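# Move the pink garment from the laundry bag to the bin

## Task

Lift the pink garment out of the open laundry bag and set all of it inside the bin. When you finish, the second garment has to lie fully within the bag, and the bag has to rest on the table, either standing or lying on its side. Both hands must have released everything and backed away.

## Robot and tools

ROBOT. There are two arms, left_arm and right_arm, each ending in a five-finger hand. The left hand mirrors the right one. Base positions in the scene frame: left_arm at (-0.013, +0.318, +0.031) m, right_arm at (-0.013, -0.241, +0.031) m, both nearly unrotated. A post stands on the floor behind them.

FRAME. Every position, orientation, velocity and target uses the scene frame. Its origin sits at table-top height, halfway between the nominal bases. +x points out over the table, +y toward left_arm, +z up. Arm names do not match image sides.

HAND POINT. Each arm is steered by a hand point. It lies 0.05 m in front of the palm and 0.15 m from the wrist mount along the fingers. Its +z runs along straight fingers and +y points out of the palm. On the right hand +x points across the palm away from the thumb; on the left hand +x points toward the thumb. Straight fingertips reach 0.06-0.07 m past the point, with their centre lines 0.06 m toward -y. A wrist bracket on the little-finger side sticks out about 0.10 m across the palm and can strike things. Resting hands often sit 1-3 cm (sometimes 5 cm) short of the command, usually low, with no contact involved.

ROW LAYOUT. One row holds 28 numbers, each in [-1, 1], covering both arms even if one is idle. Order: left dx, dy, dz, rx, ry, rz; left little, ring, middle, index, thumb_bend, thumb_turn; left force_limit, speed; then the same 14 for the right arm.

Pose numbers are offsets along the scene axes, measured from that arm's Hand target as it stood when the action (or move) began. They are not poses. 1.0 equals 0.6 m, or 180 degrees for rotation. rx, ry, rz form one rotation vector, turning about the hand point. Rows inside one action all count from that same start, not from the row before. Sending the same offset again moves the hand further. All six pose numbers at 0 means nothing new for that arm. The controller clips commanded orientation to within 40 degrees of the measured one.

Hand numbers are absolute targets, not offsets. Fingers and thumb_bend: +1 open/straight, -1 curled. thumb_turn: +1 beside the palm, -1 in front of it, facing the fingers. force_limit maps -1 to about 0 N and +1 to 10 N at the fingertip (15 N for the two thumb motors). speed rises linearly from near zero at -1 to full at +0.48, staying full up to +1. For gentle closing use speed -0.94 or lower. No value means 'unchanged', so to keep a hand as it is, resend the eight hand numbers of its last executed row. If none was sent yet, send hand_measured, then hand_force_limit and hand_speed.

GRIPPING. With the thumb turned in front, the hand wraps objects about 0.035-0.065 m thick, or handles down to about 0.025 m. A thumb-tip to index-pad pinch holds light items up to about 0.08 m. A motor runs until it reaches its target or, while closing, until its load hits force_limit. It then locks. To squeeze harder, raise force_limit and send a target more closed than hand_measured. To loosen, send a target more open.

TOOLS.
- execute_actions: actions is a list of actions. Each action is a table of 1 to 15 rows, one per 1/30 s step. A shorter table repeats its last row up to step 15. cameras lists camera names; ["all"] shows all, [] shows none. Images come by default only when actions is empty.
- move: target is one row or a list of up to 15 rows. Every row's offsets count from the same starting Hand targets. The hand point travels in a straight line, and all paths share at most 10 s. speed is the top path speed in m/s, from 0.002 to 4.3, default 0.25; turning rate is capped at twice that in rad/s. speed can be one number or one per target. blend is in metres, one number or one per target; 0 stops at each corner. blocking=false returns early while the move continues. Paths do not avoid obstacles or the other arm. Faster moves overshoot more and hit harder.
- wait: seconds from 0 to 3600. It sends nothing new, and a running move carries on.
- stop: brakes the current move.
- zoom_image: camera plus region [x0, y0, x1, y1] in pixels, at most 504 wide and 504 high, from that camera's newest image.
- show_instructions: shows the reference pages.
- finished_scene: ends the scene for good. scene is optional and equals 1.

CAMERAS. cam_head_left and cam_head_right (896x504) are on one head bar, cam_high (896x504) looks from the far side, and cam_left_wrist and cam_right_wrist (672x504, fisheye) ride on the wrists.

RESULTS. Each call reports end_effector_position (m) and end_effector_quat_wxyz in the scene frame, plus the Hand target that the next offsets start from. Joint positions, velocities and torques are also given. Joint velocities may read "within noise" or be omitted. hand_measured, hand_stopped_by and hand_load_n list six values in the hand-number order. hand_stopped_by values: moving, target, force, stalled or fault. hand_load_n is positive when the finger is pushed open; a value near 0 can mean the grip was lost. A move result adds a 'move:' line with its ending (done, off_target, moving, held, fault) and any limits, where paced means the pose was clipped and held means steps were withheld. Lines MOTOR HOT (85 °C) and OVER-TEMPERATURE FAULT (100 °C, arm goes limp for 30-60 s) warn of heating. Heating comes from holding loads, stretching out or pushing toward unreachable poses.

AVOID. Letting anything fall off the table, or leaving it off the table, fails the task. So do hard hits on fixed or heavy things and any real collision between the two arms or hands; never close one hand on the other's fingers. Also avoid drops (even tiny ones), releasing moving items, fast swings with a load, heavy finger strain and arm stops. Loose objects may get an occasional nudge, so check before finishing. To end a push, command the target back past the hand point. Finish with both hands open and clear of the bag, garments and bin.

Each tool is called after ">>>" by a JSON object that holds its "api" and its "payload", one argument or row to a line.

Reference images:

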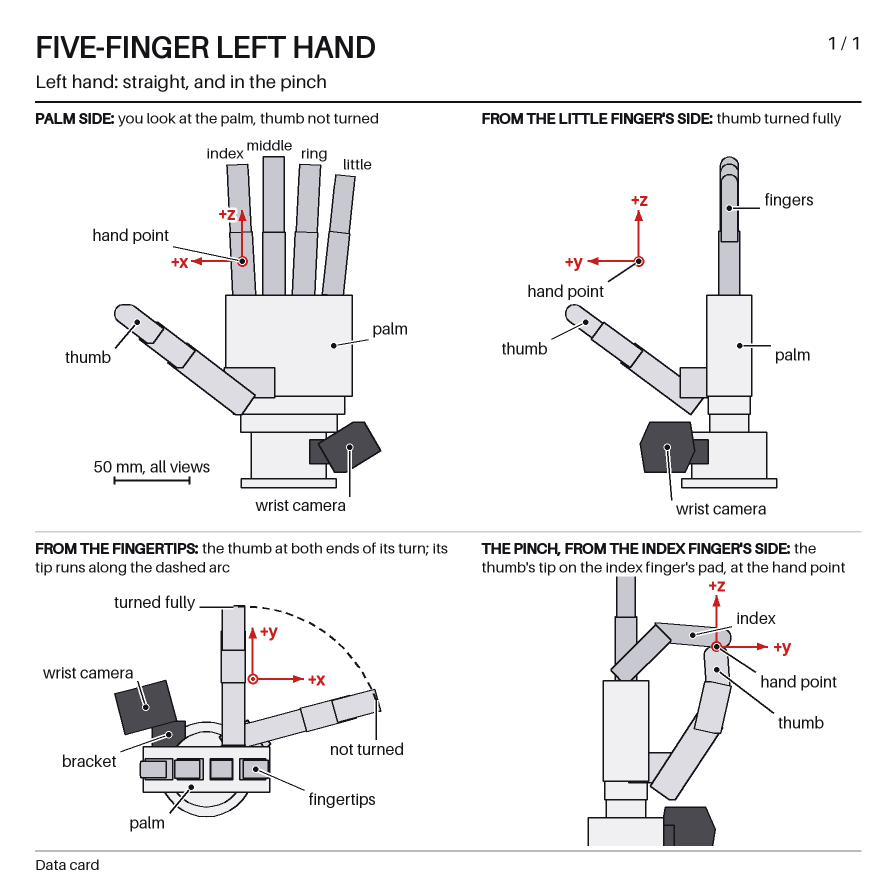

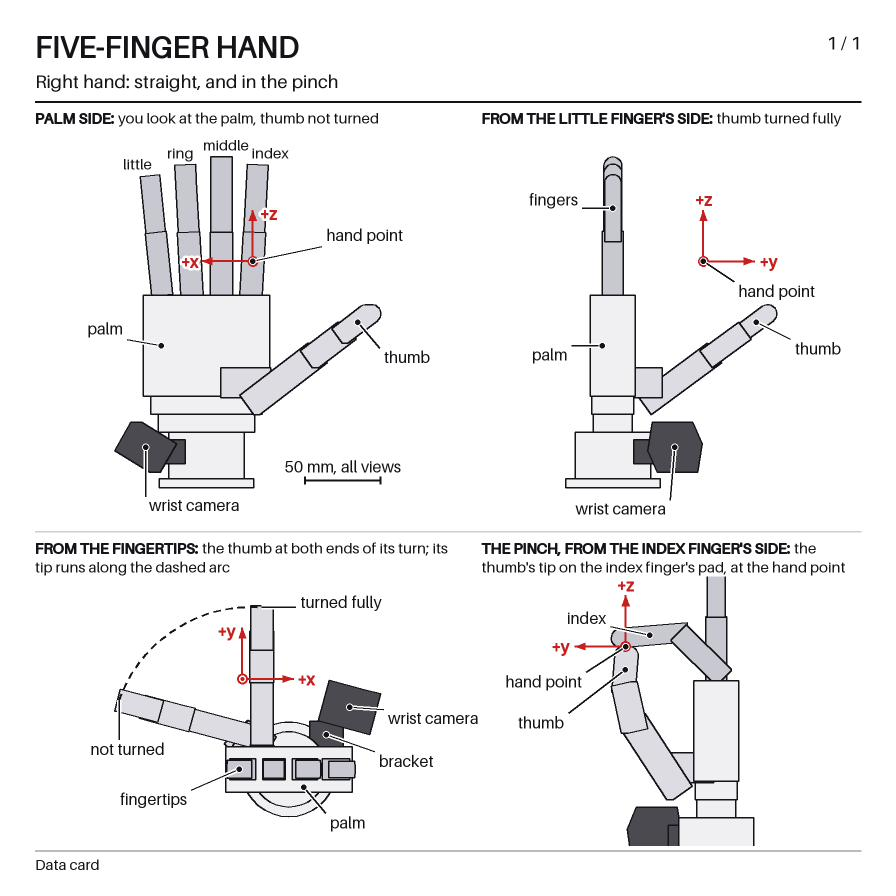

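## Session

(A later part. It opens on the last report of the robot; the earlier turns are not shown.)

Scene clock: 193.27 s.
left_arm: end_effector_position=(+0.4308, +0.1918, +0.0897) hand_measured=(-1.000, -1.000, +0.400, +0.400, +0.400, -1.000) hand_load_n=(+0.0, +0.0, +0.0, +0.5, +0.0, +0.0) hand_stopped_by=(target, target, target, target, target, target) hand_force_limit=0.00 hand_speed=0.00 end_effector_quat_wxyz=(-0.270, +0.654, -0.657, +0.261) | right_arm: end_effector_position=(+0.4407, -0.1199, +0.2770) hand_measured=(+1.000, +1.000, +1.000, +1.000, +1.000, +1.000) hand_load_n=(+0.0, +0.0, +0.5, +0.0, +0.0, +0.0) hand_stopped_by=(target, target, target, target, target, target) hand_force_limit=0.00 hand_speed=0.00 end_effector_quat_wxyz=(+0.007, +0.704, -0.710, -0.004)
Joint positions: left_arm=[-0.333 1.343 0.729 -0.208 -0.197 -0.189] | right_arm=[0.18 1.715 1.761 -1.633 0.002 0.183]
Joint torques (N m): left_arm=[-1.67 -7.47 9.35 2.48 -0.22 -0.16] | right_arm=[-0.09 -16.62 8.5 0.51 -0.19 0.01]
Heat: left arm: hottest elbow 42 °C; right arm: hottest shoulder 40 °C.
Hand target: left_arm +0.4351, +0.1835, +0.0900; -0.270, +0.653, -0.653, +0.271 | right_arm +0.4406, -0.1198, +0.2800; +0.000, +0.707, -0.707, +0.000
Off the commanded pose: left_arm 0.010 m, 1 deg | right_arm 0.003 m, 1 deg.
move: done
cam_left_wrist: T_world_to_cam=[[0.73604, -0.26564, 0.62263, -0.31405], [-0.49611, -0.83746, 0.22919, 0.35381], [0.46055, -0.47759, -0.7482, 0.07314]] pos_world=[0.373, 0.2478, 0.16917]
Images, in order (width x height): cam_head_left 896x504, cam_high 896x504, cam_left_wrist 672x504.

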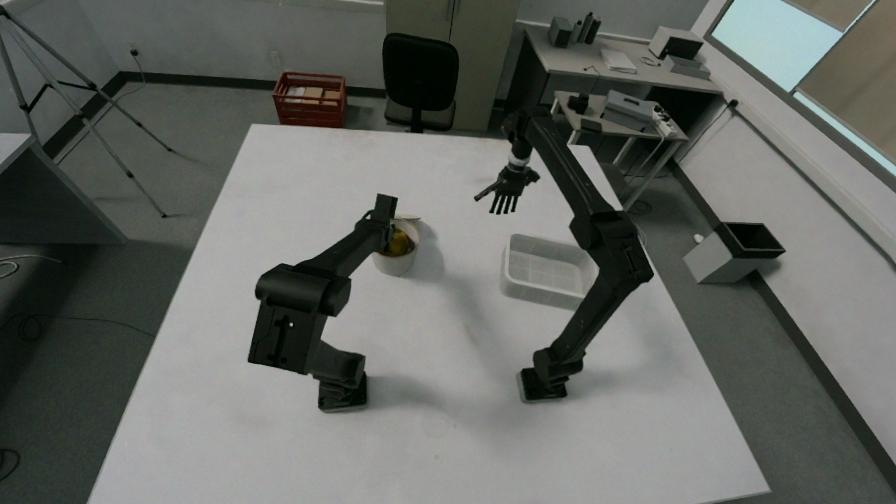

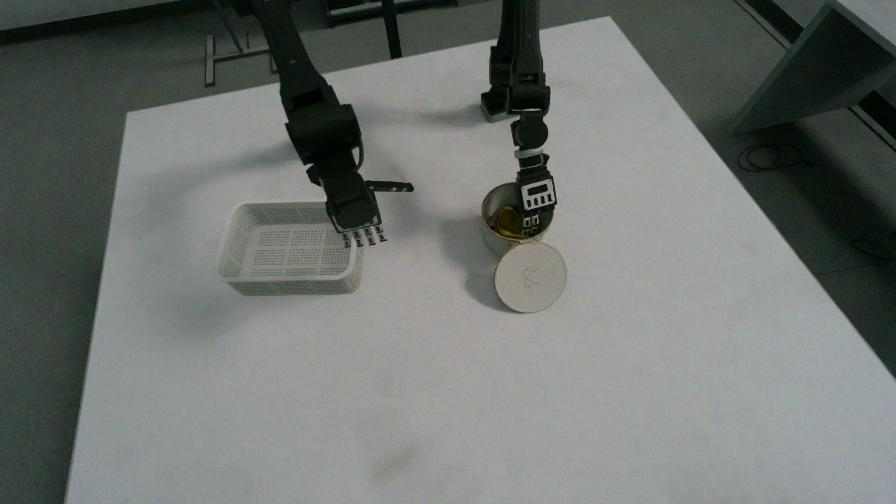

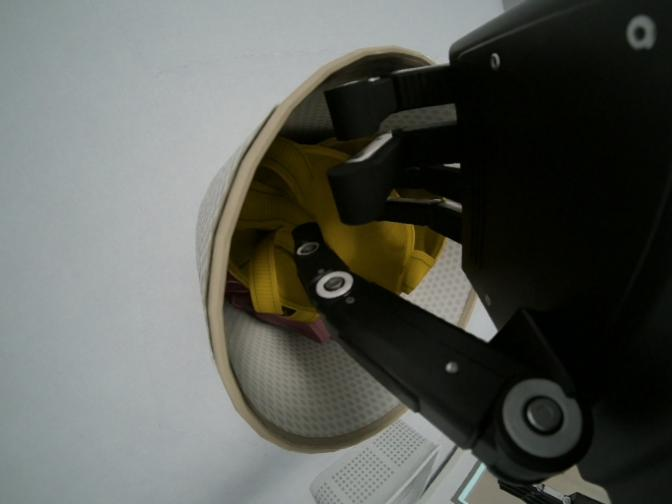

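>>> {"api": "move", "payload": {
  "target": [
    [-0.0317,-0.0033,0,0,0,0,-1,-1,0.4,0.4,0.4,-1,0,0,0,0,0,0,0,0,1,1,1,1,1,1,0,0],
    [-0.0317,-0.0033,-0.0417,0,0,0,-1,-1,0.4,0.4,0.4,-1,0,0,0,0,0,0,0,0,1,1,1,1,1,1,0,0]
  ],
  "speed": 0.08,
  "cameras": ["cam_left_wrist","cam_high","cam_head_left"]
}}

>>> {"api": "zoom_image", "payload": {
  "camera": "cam_left_wrist",
  "region": [100, 80, 480, 460]
}}

>>> {"api": "zoom_image", "payload": {
  "camera": "cam_high",
  "region": [460, 120, 600, 280]
}}

Scene clock: 195.50 s.
left_arm: end_effector_position=(+0.4140, +0.1890, +0.0668) hand_measured=(-1.000, -1.000, +0.400, +0.400, +0.400, -1.000) hand_load_n=(+0.0, +0.0, +0.0, +0.0, +0.0, +0.0) hand_stopped_by=(target, target, target, target, target, target) hand_force_limit=0.00 hand_speed=0.00 end_effector_quat_wxyz=(-0.271, +0.653, -0.656, +0.263) | right_arm: end_effector_position=(+0.4407, -0.1199, +0.2770) hand_measured=(+1.000, +1.000, +1.000, +1.000, +1.000, +1.000) hand_load_n=(+0.0, +0.0, +0.0, +0.0, +0.0, +0.0) hand_stopped_by=(target, target, target, target, target, target) hand_force_limit=0.00 hand_speed=0.00 end_effector_quat_wxyz=(+0.007, +0.704, -0.710, -0.004)
Joint positions: left_arm=[-0.353 1.347 0.654 -0.126 -0.211 -0.205] | right_arm=[0.18 1.715 1.761 -1.633 0.002 0.183]
Joint torques (N m): left_arm=[-1.73 -7.06 8.39 2.44 -0.24 -0.11] | right_arm=[-0.09 -16.62 8.51 0.53 -0.19 0.01]
Heat: left arm: hottest elbow 42 °C; right arm: hottest shoulder 40 °C.
Hand target: left_arm +0.4161, +0.1814, +0.0650; -0.270, +0.653, -0.653, +0.271 | right_arm +0.4406, -0.1198, +0.2800; +0.000, +0.707, -0.707, +0.000
Off the commanded pose: left_arm 0.008 m, 1 deg | right_arm 0.003 m, 1 deg.
move: done
cam_left_wrist: T_world_to_cam=[[0.73215, -0.26391, 0.62794, -0.28723], [-0.49721, -0.83717, 0.22789, 0.34878], [0.46555, -0.47907, -0.74415, 0.06035]] pos_world=[0.35562, 0.2451, 0.14579]
Images, in order (width x height): cam_head_left 896x504, cam_high 896x504, cam_left_wrist 672x504.

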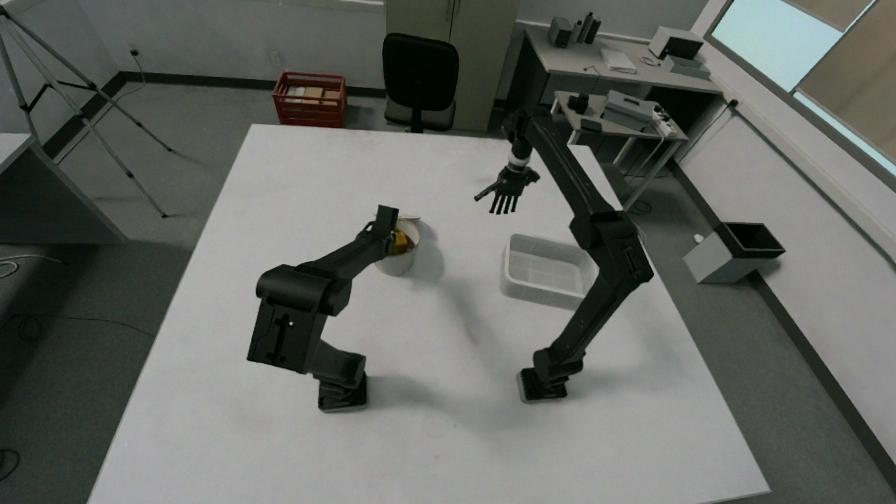

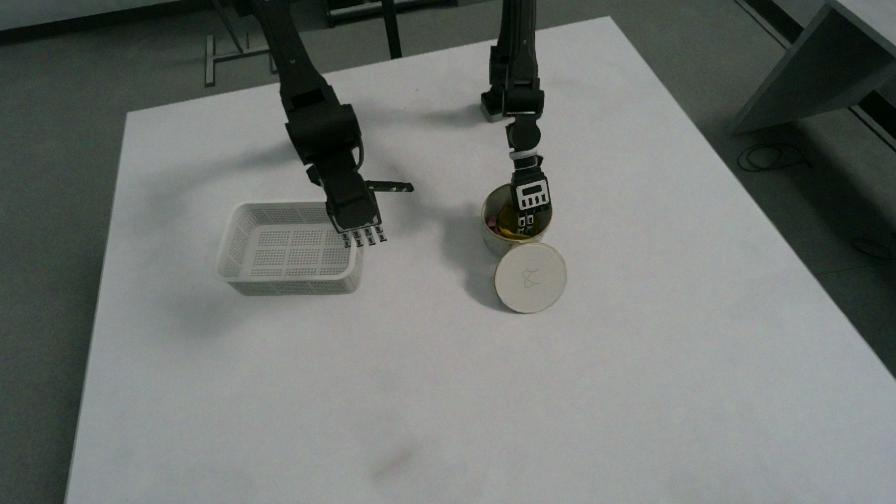

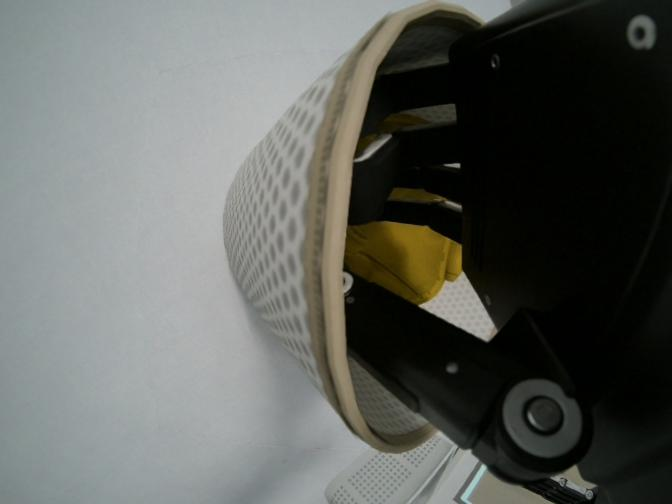

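Scaled by 1.326 from the camera's image (finer frame: 960x720).

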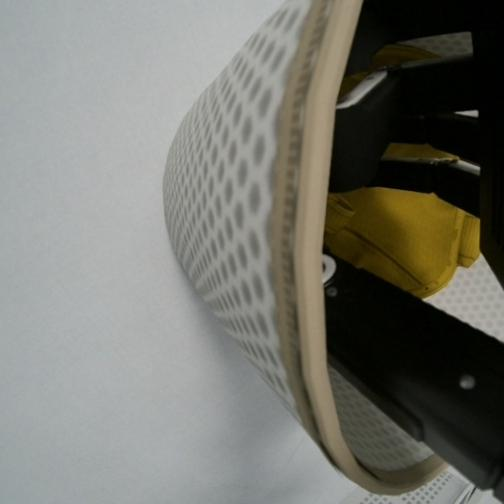

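Scaled by 3.150 from the camera's image (finer frame: 1280x720).

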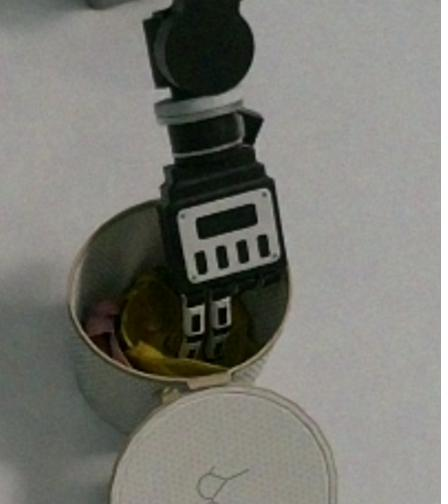

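>>> {"api": "move", "payload": {
  "target": [0,0,0,0,0,0,-1,-1,-0.1,-0.1,-0.1,-1,-0.3,-0.6,0,0,0,0,0,0,1,1,1,1,1,1,0,0],
  "cameras": ["cam_left_wrist","cam_high","cam_head_left"]
}}

>>> {"api": "zoom_image", "payload": {
  "camera": "cam_high",
  "region": [460, 120, 600, 280]
}}

Scene clock: 197.13 s.
left_arm: end_effector_position=(+0.4141, +0.1890, +0.0668) hand_measured=(-1.000, -1.000, -0.100, -0.100, -0.100, -1.000) hand_load_n=(+0.0, +0.0, -0.5, +0.5, +0.0, +0.0) hand_stopped_by=(target, target, target, target, target, target) hand_force_limit=-0.30 hand_speed=-0.60 end_effector_quat_wxyz=(-0.271, +0.654, -0.656, +0.264) | right_arm: end_effector_position=(+0.4407, -0.1199, +0.2770) hand_measured=(+1.000, +1.000, +1.000, +1.000, +1.000, +1.000) hand_load_n=(+0.0, +0.0, +0.0, +0.0, -0.5, +0.0) hand_stopped_by=(target, target, target, target, target, target) hand_force_limit=0.00 hand_speed=0.00 end_effector_quat_wxyz=(+0.007, +0.704, -0.710, -0.004)
Joint positions: left_arm=[-0.353 1.347 0.654 -0.126 -0.211 -0.205] | right_arm=[0.18 1.715 1.761 -1.633 0.002 0.183]
Joint torques (N m): left_arm=[-1.61 -7.36 8.57 2.32 -0.24 -0.11] | right_arm=[-0.09 -16.62 8.5 0.53 -0.19 0.01]
Heat: left arm: hottest elbow 42 °C; right arm: hottest shoulder 40 °C.
Hand target: left_arm +0.4161, +0.1814, +0.0650; -0.270, +0.653, -0.653, +0.271 | right_arm +0.4406, -0.1198, +0.2800; +0.000, +0.707, -0.707, +0.000
Off the commanded pose: left_arm 0.008 m, 1 deg | right_arm 0.003 m, 1 deg.
move: done
cam_left_wrist: T_world_to_cam=[[0.732, -0.26344, 0.62831, -0.28742], [-0.49703, -0.83724, 0.22802, 0.34877], [0.46597, -0.4792, -0.7438, 0.06013]] pos_world=[0.35572, 0.2451, 0.14579]
Images, in order (width x height): cam_head_left 896x504, cam_high 896x504, cam_left_wrist 672x504.

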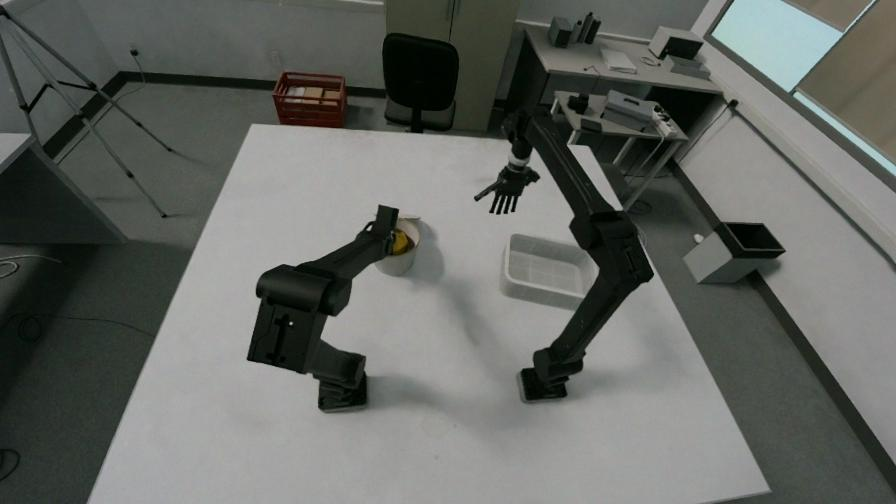

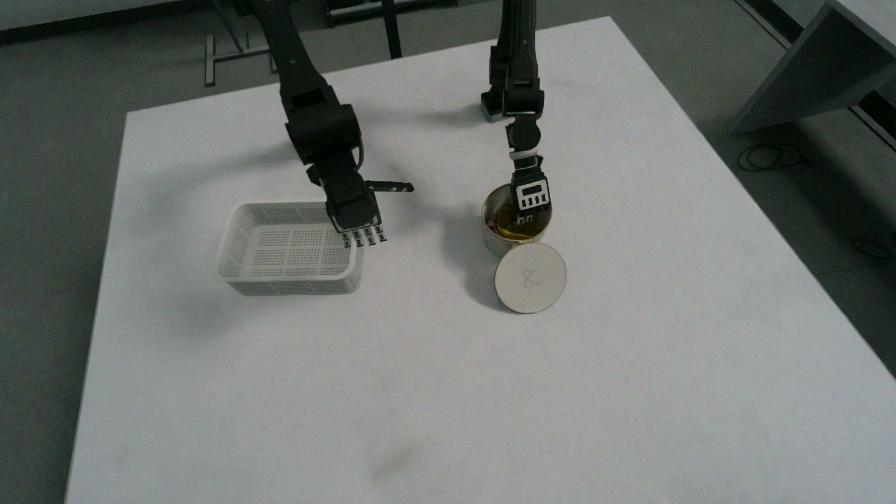

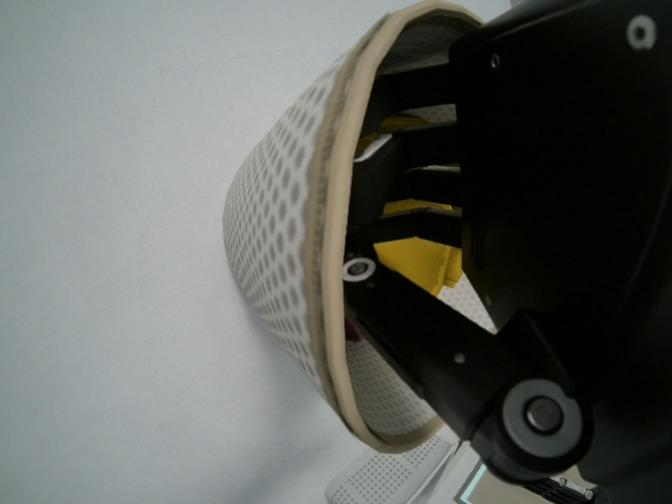

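Scaled by 3.150 from the camera's image (finer frame: 1280x720).

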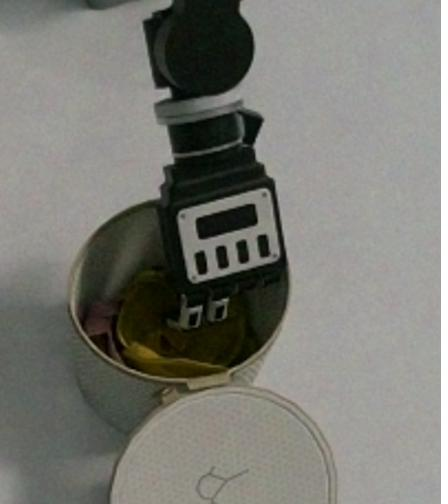

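>>> {"api": "move", "payload": {
  "target": [
    [0,0,0,0,0,0,-1,-1,0.4,0.4,0.4,-1,-0.3,-0.2,0,0,0,0,0,0,1,1,1,1,1,1,0,0],
    [0,0,-0.035,0,0,0,-1,-1,0.4,0.4,0.4,-1,-0.3,-0.6,0,0,0,0,0,0,1,1,1,1,1,1,0,0]
  ],
  "speed": 0.05
}}

>>> {"api": "move", "payload": {
  "target": [0,0,0,0,0,0,-1,-1,-0.15,-0.15,-0.15,-1,-0.3,-0.6,0,0,0,0,0,0,1,1,1,1,1,1,0,0],
  "cameras": ["cam_left_wrist","cam_high","cam_head_left"]
}}

>>> {"api": "zoom_image", "payload": {
  "camera": "cam_high",
  "region": [460, 120, 600, 280]
}}

Scene clock: 199.73 s.
left_arm: end_effector_position=(+0.4175, +0.1881, +0.0511) hand_measured=(-1.000, -1.000, +0.400, +0.400, +0.400, -1.000) hand_load_n=(+0.0, +0.0, -0.5, +0.0, +0.0, -0.5) hand_stopped_by=(target, target, target, target, target, target) hand_force_limit=-0.30 hand_speed=-0.60 end_effector_quat_wxyz=(-0.274, +0.652, -0.653, +0.269) | right_arm: end_effector_position=(+0.4407, -0.1199, +0.2770) hand_measured=(+1.000, +1.000, +1.000, +1.000, +1.000, +1.000) hand_load_n=(+0.0, +0.0, +0.0, +0.0, +0.0, +0.0) hand_stopped_by=(target, target, target, target, target, target) hand_force_limit=0.00 hand_speed=0.00 end_effector_quat_wxyz=(+0.007, +0.704, -0.710, -0.004)
Joint positions: left_arm=[-0.353 1.389 0.633 -0.048 -0.212 -0.205] | right_arm=[0.18 1.715 1.761 -1.633 0.002 0.183]
Joint torques (N m): left_arm=[-1.96 -6.42 7.84 2.26 -0.23 -0.1] | right_arm=[-0.09 -16.56 8.51 0.51 -0.19 0.01]
Heat: left arm: hottest elbow 41 °C; right arm: hottest shoulder 40 °C.
Hand target: left_arm +0.4159, +0.1815, +0.0438; -0.270, +0.653, -0.653, +0.270 | right_arm +0.4406, -0.1198, +0.2800; +0.000, +0.707, -0.707, +0.000
Off the commanded pose: left_arm 0.010 m, 1 deg | right_arm 0.003 m, 1 deg.
move: done

Scene clock: 200.97 s.
left_arm: end_effector_position=(+0.4163, +0.1885, +0.0479) hand_measured=(-1.000, -1.000, -0.150, -0.150, -0.150, -1.000) hand_load_n=(+0.0, +0.0, +0.5, +0.0, +0.5, +0.0) hand_stopped_by=(target, target, target, target, target, target) hand_force_limit=-0.30 hand_speed=-0.60 end_effector_quat_wxyz=(-0.273, +0.653, -0.654, +0.267) | right_arm: end_effector_position=(+0.4407, -0.1199, +0.2770) hand_measured=(+1.000, +1.000, +1.000, +1.000, +1.000, +1.000) hand_load_n=(+0.0, +0.0, +0.0, +0.0, +0.0, +0.0) hand_stopped_by=(target, target, target, target, target, target) hand_force_limit=0.00 hand_speed=0.00 end_effector_quat_wxyz=(+0.007, +0.704, -0.710, -0.004)
Joint positions: left_arm=[-0.353 1.396 0.631 -0.046 -0.212 -0.206] | right_arm=[0.18 1.715 1.761 -1.633 0.002 0.183]
Joint torques (N m): left_arm=[-2.43 -6.59 8.06 2.3 -0.21 -0.13] | right_arm=[-0.09 -16.62 8.53 0.51 -0.19 0.01]
Heat: left arm: hottest elbow 41 °C; right arm: hottest shoulder 40 °C.
Hand target: left_arm +0.4160, +0.1815, +0.0440; -0.270, +0.653, -0.653, +0.271 | right_arm +0.4406, -0.1198, +0.2800; +0.000, +0.707, -0.707, +0.000
Off the commanded pose: left_arm 0.008 m, 1 deg | right_arm 0.003 m, 1 deg.
move: done
cam_left_wrist: T_world_to_cam=[[0.72731, -0.26161, 0.63449, -0.27598], [-0.49813, -0.83718, 0.22583, 0.3542], [0.4721, -0.48031, -0.7392, 0.04219]] pos_world=[0.35725, 0.24459, 0.12631]
Images, in order (width x height): cam_head_left 896x504, cam_high 896x504, cam_left_wrist 672x504.

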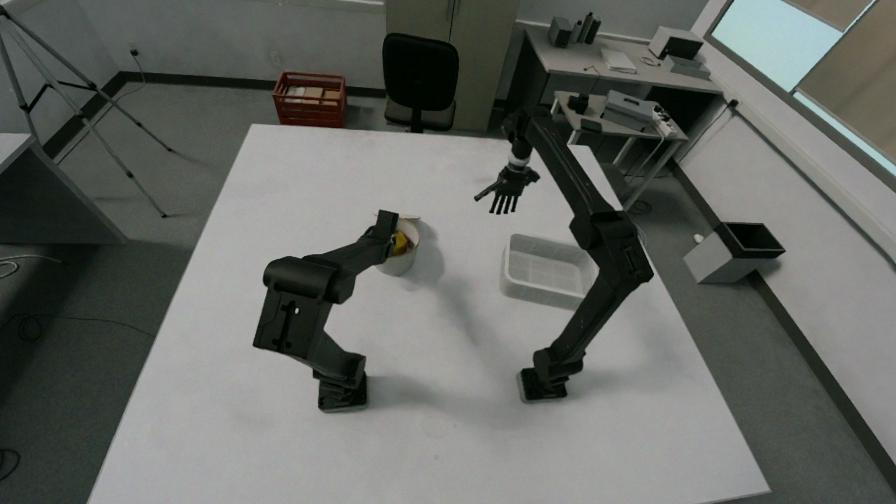

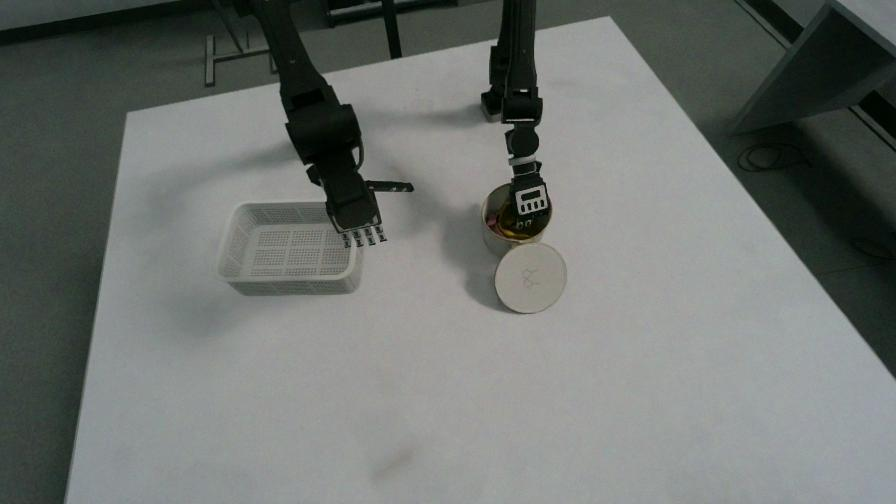

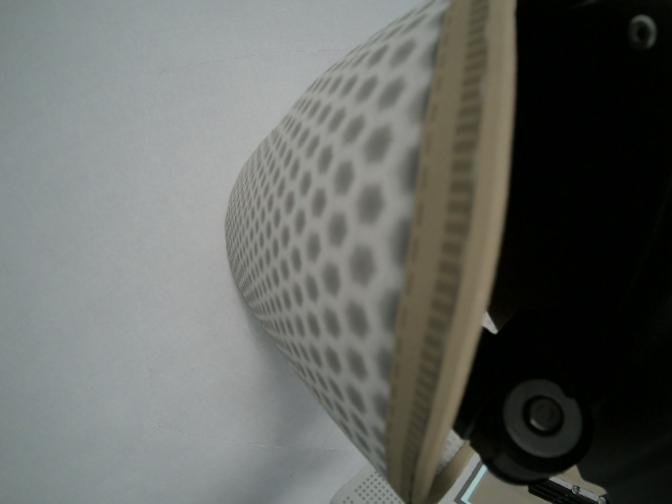

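Scaled by 3.150 from the camera's image (finer frame: 1280x720).

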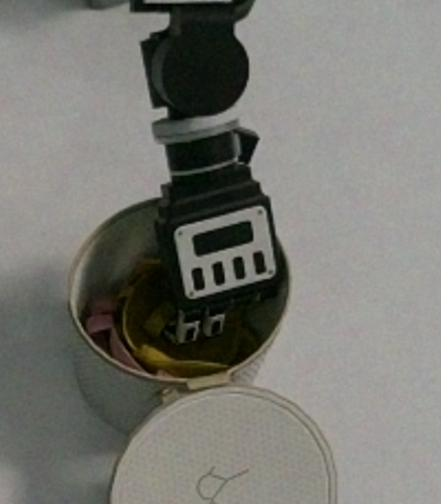

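>>> {"api": "move", "payload": {
  "target": [0,0,0.1,0,0,0,-1,-1,-0.15,-0.15,-0.15,-1,-0.3,-0.6,0,0,0,0,0,0,1,1,1,1,1,1,0,0],
  "speed": 0.08,
  "cameras": ["cam_left_wrist","cam_high","cam_head_left"]
}}

>>> {"api": "zoom_image", "payload": {
  "camera": "cam_high",
  "region": [460, 120, 600, 280]
}}

>>> {"api": "zoom_image", "payload": {
  "camera": "cam_left_wrist",
  "region": [100, 80, 480, 460]
}}

Scene clock: 204.70 s.
left_arm: end_effector_position=(+0.4031, +0.1924, +0.0843) hand_measured=(-1.000, -1.000, -0.150, -0.150, -0.150, -1.000) hand_load_n=(+0.0, +0.0, +0.0, +0.0, +0.0, +0.0) hand_stopped_by=(target, target, target, target, target, target) hand_force_limit=-0.30 hand_speed=-0.60 end_effector_quat_wxyz=(-0.266, +0.656, -0.659, +0.254) | right_arm: end_effector_position=(+0.4407, -0.1199, +0.2770) hand_measured=(+1.000, +1.000, +1.000, +1.000, +1.000, +1.000) hand_load_n=(+0.0, +0.0, +0.0, +0.0, +0.0, +0.0) hand_stopped_by=(target, target, target, target, target, target) hand_force_limit=0.00 hand_speed=0.00 end_effector_quat_wxyz=(+0.007, +0.704, -0.710, -0.004)
Joint positions: left_arm=[-0.353 1.286 0.668 -0.224 -0.212 -0.206] | right_arm=[0.18 1.715 1.761 -1.633 0.002 0.183]
Joint torques (N m): left_arm=[-2.67 -8.23 12.75 0.73 -0.17 -0.08] | right_arm=[-0.09 -16.62 8.51 0.51 -0.19 0.01]
Heat: left arm: hottest elbow 41 °C; right arm: hottest shoulder 40 °C.
Hand target: left_arm +0.4160, +0.1815, +0.1040; -0.270, +0.653, -0.653, +0.271 | right_arm +0.4406, -0.1198, +0.2800; +0.000, +0.707, -0.707, +0.000
Off the commanded pose: left_arm 0.026 m, 2 deg | right_arm 0.003 m, 1 deg.
move: off_target (left_arm)
cam_left_wrist: T_world_to_cam=[[0.74593, -0.26726, 0.61005, -0.2928], [-0.4913, -0.83922, 0.23307, 0.33983], [0.44968, -0.47357, -0.75731, 0.08653]] pos_world=[0.34646, 0.24792, 0.16494]
Images, in order (width x height): cam_head_left 896x504, cam_high 896x504, cam_left_wrist 672x504.

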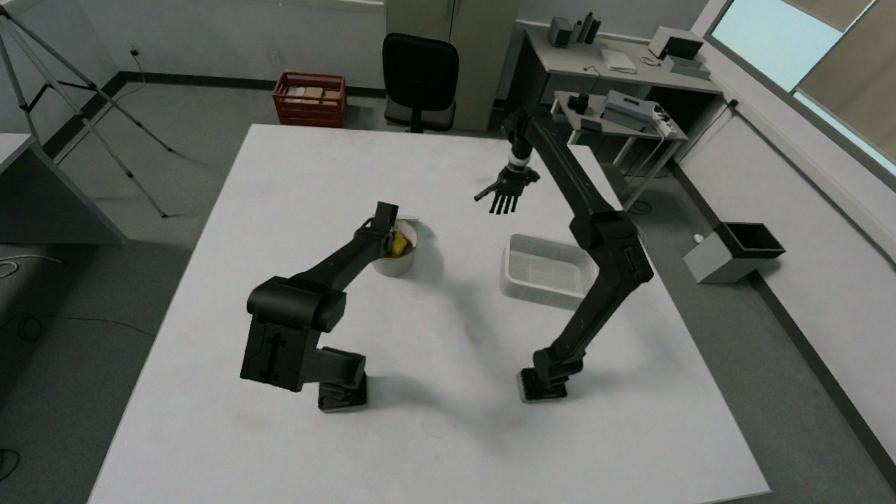

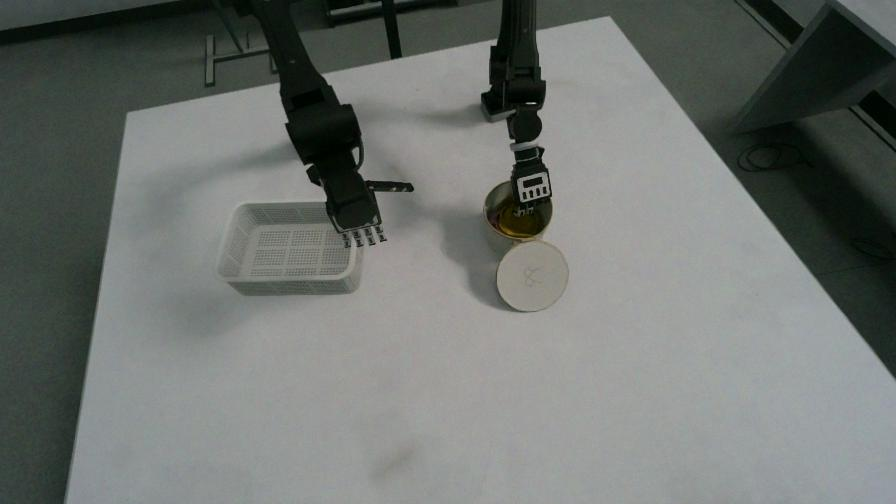

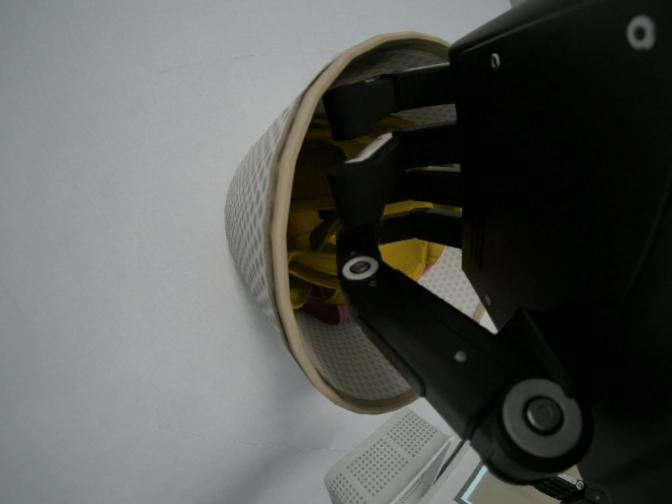

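Scaled by 3.150 from the camera's image (finer frame: 1280x720).

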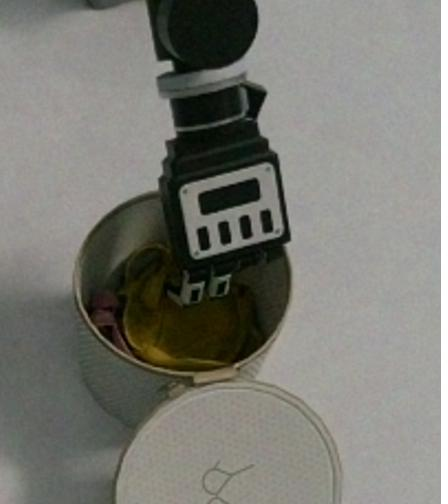

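Scaled by 1.326 from the camera's image (finer frame: 960x720).

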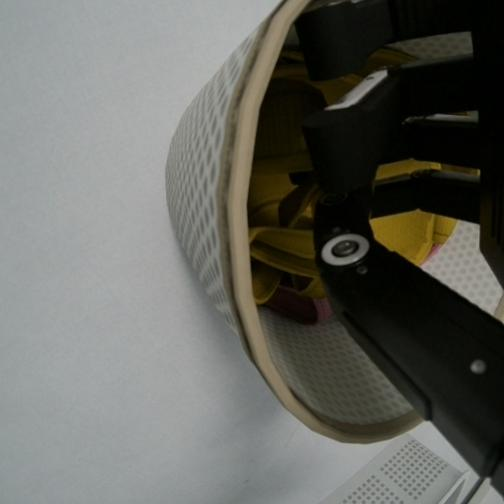

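>>> {"api": "move", "payload": {
  "target": [0,0,0.06,0,0,0,-1,-1,-0.15,-0.15,-0.15,-1,-0.3,-0.6,0,0,0,0,0,0,1,1,1,1,1,1,0,0],
  "speed": 0.05,
  "cameras": ["cam_left_wrist","cam_high","cam_head_left"]
}}

>>> {"api": "zoom_image", "payload": {
  "camera": "cam_high",
  "region": [460, 120, 600, 280]
}}

>>> {"api": "zoom_image", "payload": {
  "camera": "cam_left_wrist",
  "region": [100, 80, 480, 460]
}}

>>> {"api": "zoom_image", "payload": {
  "camera": "cam_head_left",
  "region": [340, 180, 460, 300]
}}

Scene clock: 206.33 s.
left_arm: end_effector_position=(+0.4029, +0.1925, +0.1167) hand_measured=(-1.000, -1.000, -0.150, -0.150, -0.150, -1.000) hand_load_n=(+0.0, +0.0, +0.5, +0.0, +0.0, +0.0) hand_stopped_by=(target, target, target, target, target, target) hand_force_limit=-0.30 hand_speed=-0.60 end_effector_quat_wxyz=(-0.265, +0.656, -0.660, +0.252) | right_arm: end_effector_position=(+0.4407, -0.1199, +0.2770) hand_measured=(+1.000, +1.000, +1.000, +1.000, +1.000, +1.000) hand_load_n=(-0.5, +0.0, +0.0, +0.0, +0.0, +0.0) hand_stopped_by=(target, target, target, target, target, target) hand_force_limit=0.00 hand_speed=0.00 end_effector_quat_wxyz=(+0.007, +0.704, -0.710, -0.004)
Joint positions: left_arm=[-0.353 1.229 0.723 -0.342 -0.212 -0.206] | right_arm=[0.18 1.715 1.761 -1.633 0.002 0.183]
Joint torques (N m): left_arm=[-2.14 -7.94 13.52 0.65 -0.23 -0.08] | right_arm=[-0.09 -16.67 8.53 0.51 -0.19 0.01]
Heat: left arm: hottest elbow 41 °C; right arm: hottest shoulder 40 °C.
Hand target: left_arm +0.4161, +0.1815, +0.1400; -0.270, +0.653, -0.653, +0.271 | right_arm +0.4406, -0.1198, +0.2800; +0.000, +0.707, -0.707, +0.000
Off the commanded pose: left_arm 0.029 m, 2 deg | right_arm 0.003 m, 1 deg.
move: off_target (left_arm)
cam_left_wrist: T_world_to_cam=[[0.74948, -0.26828, 0.60524, -0.31306], [-0.48993, -0.83963, 0.2345, 0.33159], [0.44526, -0.47228, -0.76072, 0.11307]] pos_world=[0.34674, 0.24782, 0.19773]
Images, in order (width x height): cam_head_left 896x504, cam_high 896x504, cam_left_wrist 672x504.

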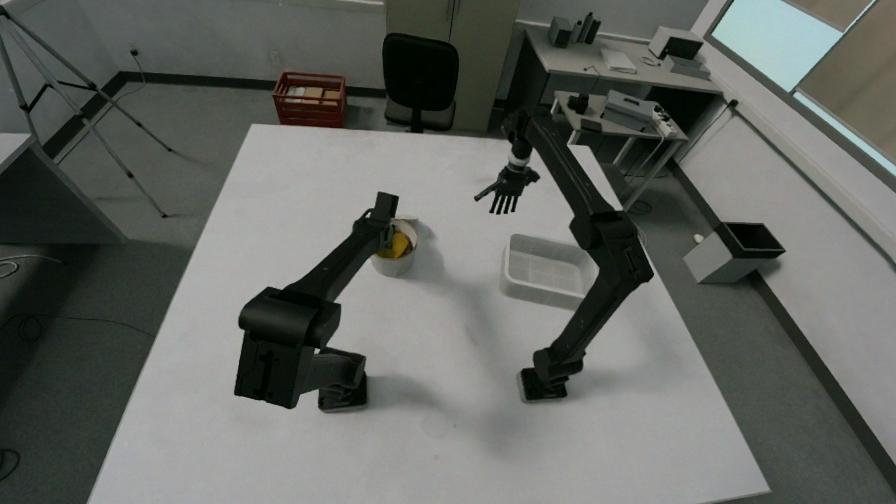

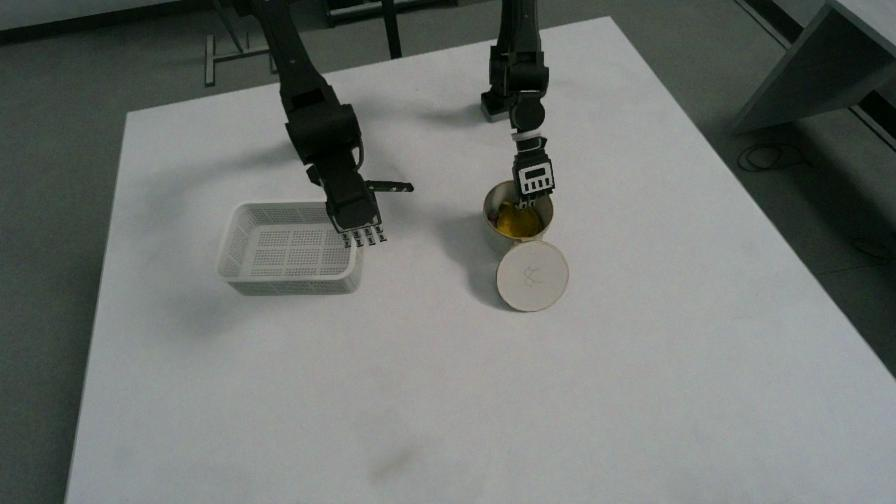

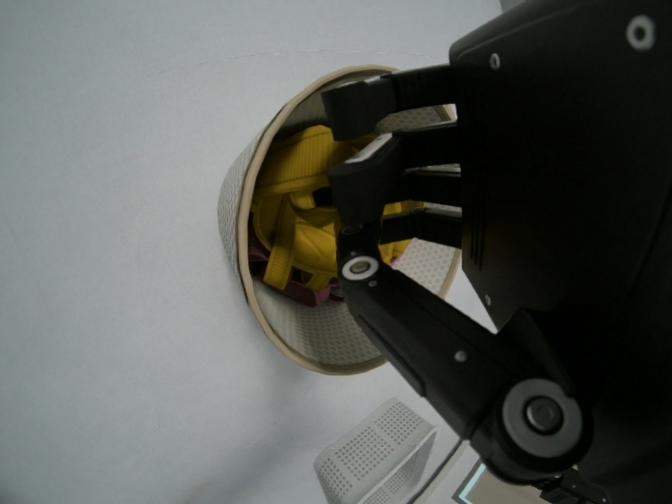

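Scaled by 3.150 from the camera's image (finer frame: 1280x720).

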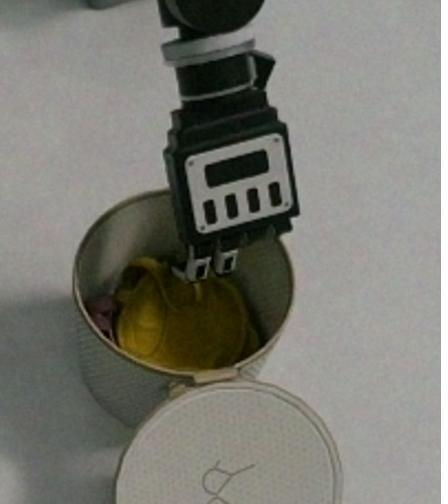

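Scaled by 1.326 from the camera's image (finer frame: 960x720).

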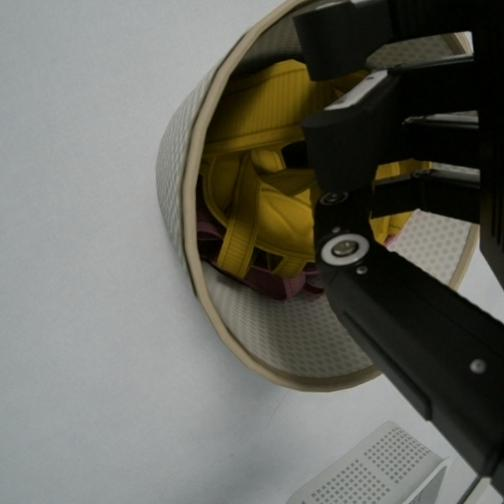

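Scaled by 4.200 from the camera's image (finer frame: 1280x720).

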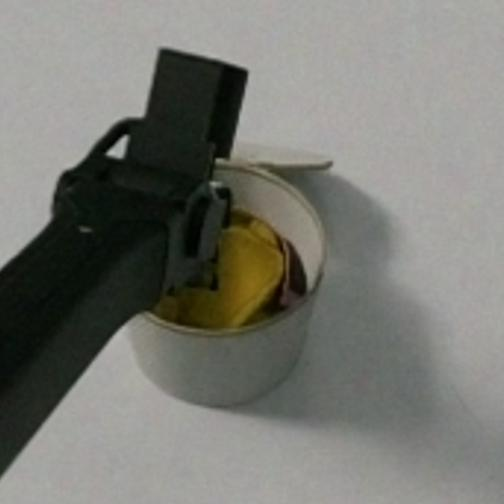

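>>> {"api": "move", "payload": {
  "target": [0.0,0,0.1,0,0,0,-1,-1,-0.15,-0.15,-0.15,-1,-0.3,-0.6,0,0,0,0,0,0,1,1,1,1,1,1,0,0],
  "speed": 0.06,
  "cameras": ["cam_left_wrist","cam_high","cam_head_left"]
}}

>>> {"api": "zoom_image", "payload": {
  "camera": "cam_high",
  "region": [460, 120, 600, 280]
}}

>>> {"api": "zoom_image", "payload": {
  "camera": "cam_left_wrist",
  "region": [100, 80, 480, 460]
}}

>>> {"api": "zoom_image", "payload": {
  "camera": "cam_head_left",
  "region": [340, 180, 460, 300]
}}

Scene clock: 209.67 s.
left_arm: end_effector_position=(+0.4052, +0.1918, +0.1747) hand_measured=(-1.000, -1.000, -0.150, -0.150, -0.150, -1.000) hand_load_n=(+0.0, +0.0, +0.0, +0.0, +0.0, +0.0) hand_stopped_by=(target, target, target, target, target, target) hand_force_limit=-0.30 hand_speed=-0.60 end_effector_quat_wxyz=(-0.265, +0.656, -0.660, +0.251) | right_arm: end_effector_position=(+0.4407, -0.1199, +0.2770) hand_measured=(+1.000, +1.000, +1.000, +1.000, +1.000, +1.000) hand_load_n=(+0.0, +0.0, +0.0, +0.0, +0.0, +0.0) hand_stopped_by=(target, target, target, target, target, target) hand_force_limit=0.00 hand_speed=0.00 end_effector_quat_wxyz=(+0.007, +0.704, -0.710, -0.004)
Joint positions: left_arm=[-0.353 1.162 0.838 -0.525 -0.212 -0.206] | right_arm=[0.18 1.715 1.761 -1.633 0.002 0.183]
Joint torques (N m): left_arm=[-2.08 -7.24 14.57 0.87 -0.2 -0.11] | right_arm=[-0.09 -16.62 8.53 0.51 -0.19 0.01]
Heat: left arm: hottest elbow 42 °C; right arm: hottest shoulder 40 °C.
Hand target: left_arm +0.4160, +0.1815, +0.2001; -0.270, +0.653, -0.653, +0.271 | right_arm +0.4406, -0.1198, +0.2800; +0.000, +0.707, -0.707, +0.000
Off the commanded pose: left_arm 0.029 m, 3 deg | right_arm 0.003 m, 1 deg.
move: off_target (left_arm)
cam_left_wrist: T_world_to_cam=[[0.75036, -0.26856, 0.60401, -0.35012], [-0.48959, -0.83973, 0.23486, 0.3183], [0.44413, -0.47195, -0.76158, 0.15652]] pos_world=[0.34904, 0.24713, 0.25593]
Images, in order (width x height): cam_head_left 896x504, cam_high 896x504, cam_left_wrist 672x504.

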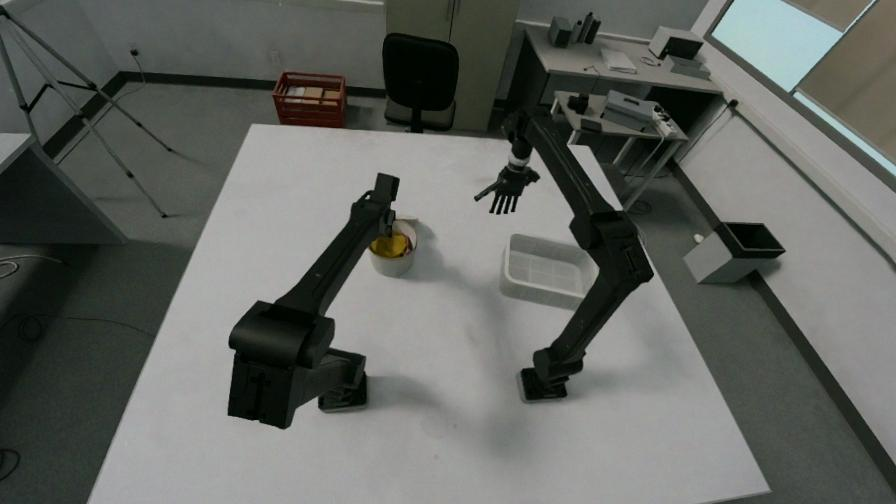

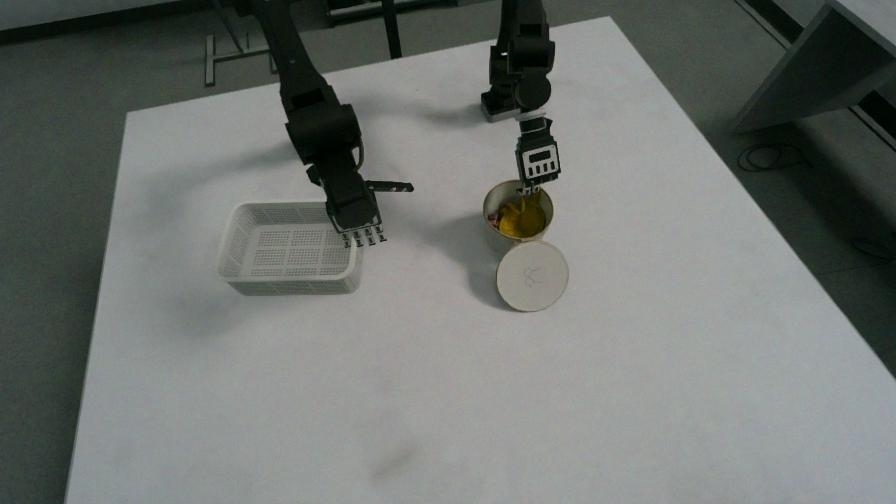

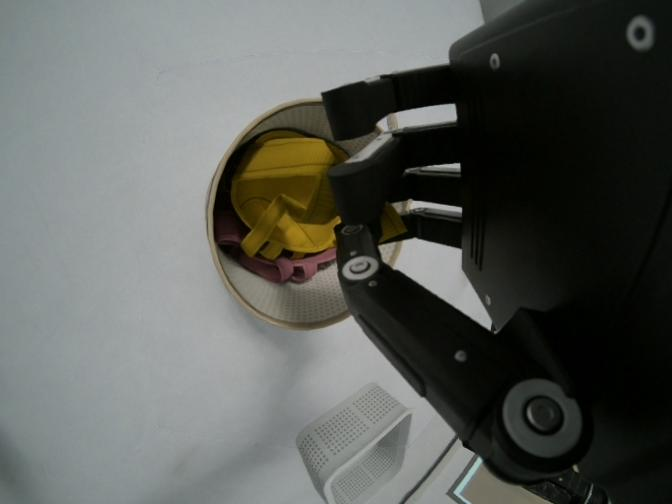

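Scaled by 3.150 from the camera's image (finer frame: 1280x720).

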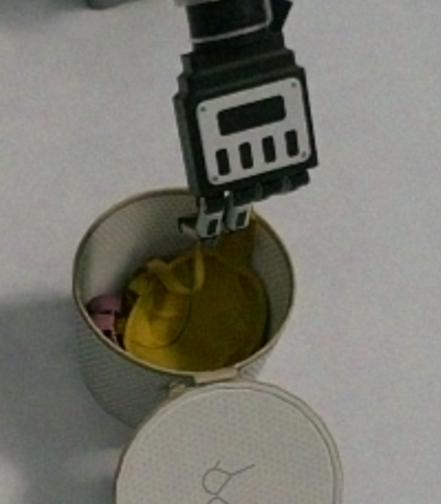

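Scaled by 1.326 from the camera's image (finer frame: 960x720).

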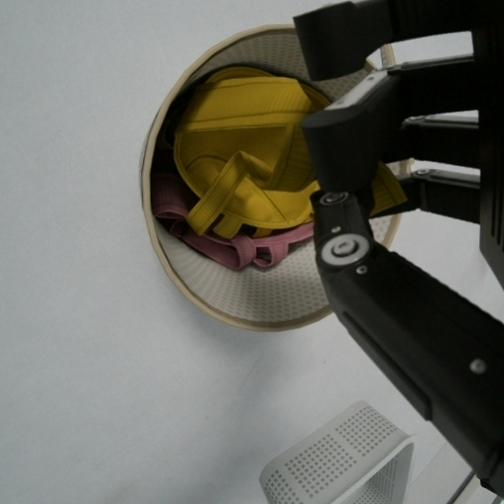

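Scaled by 4.200 from the camera's image (finer frame: 1280x720).

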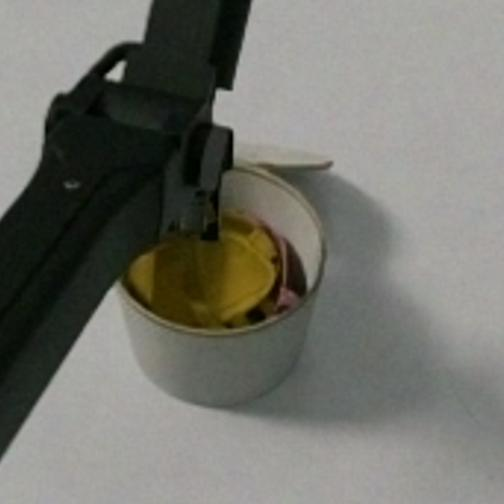

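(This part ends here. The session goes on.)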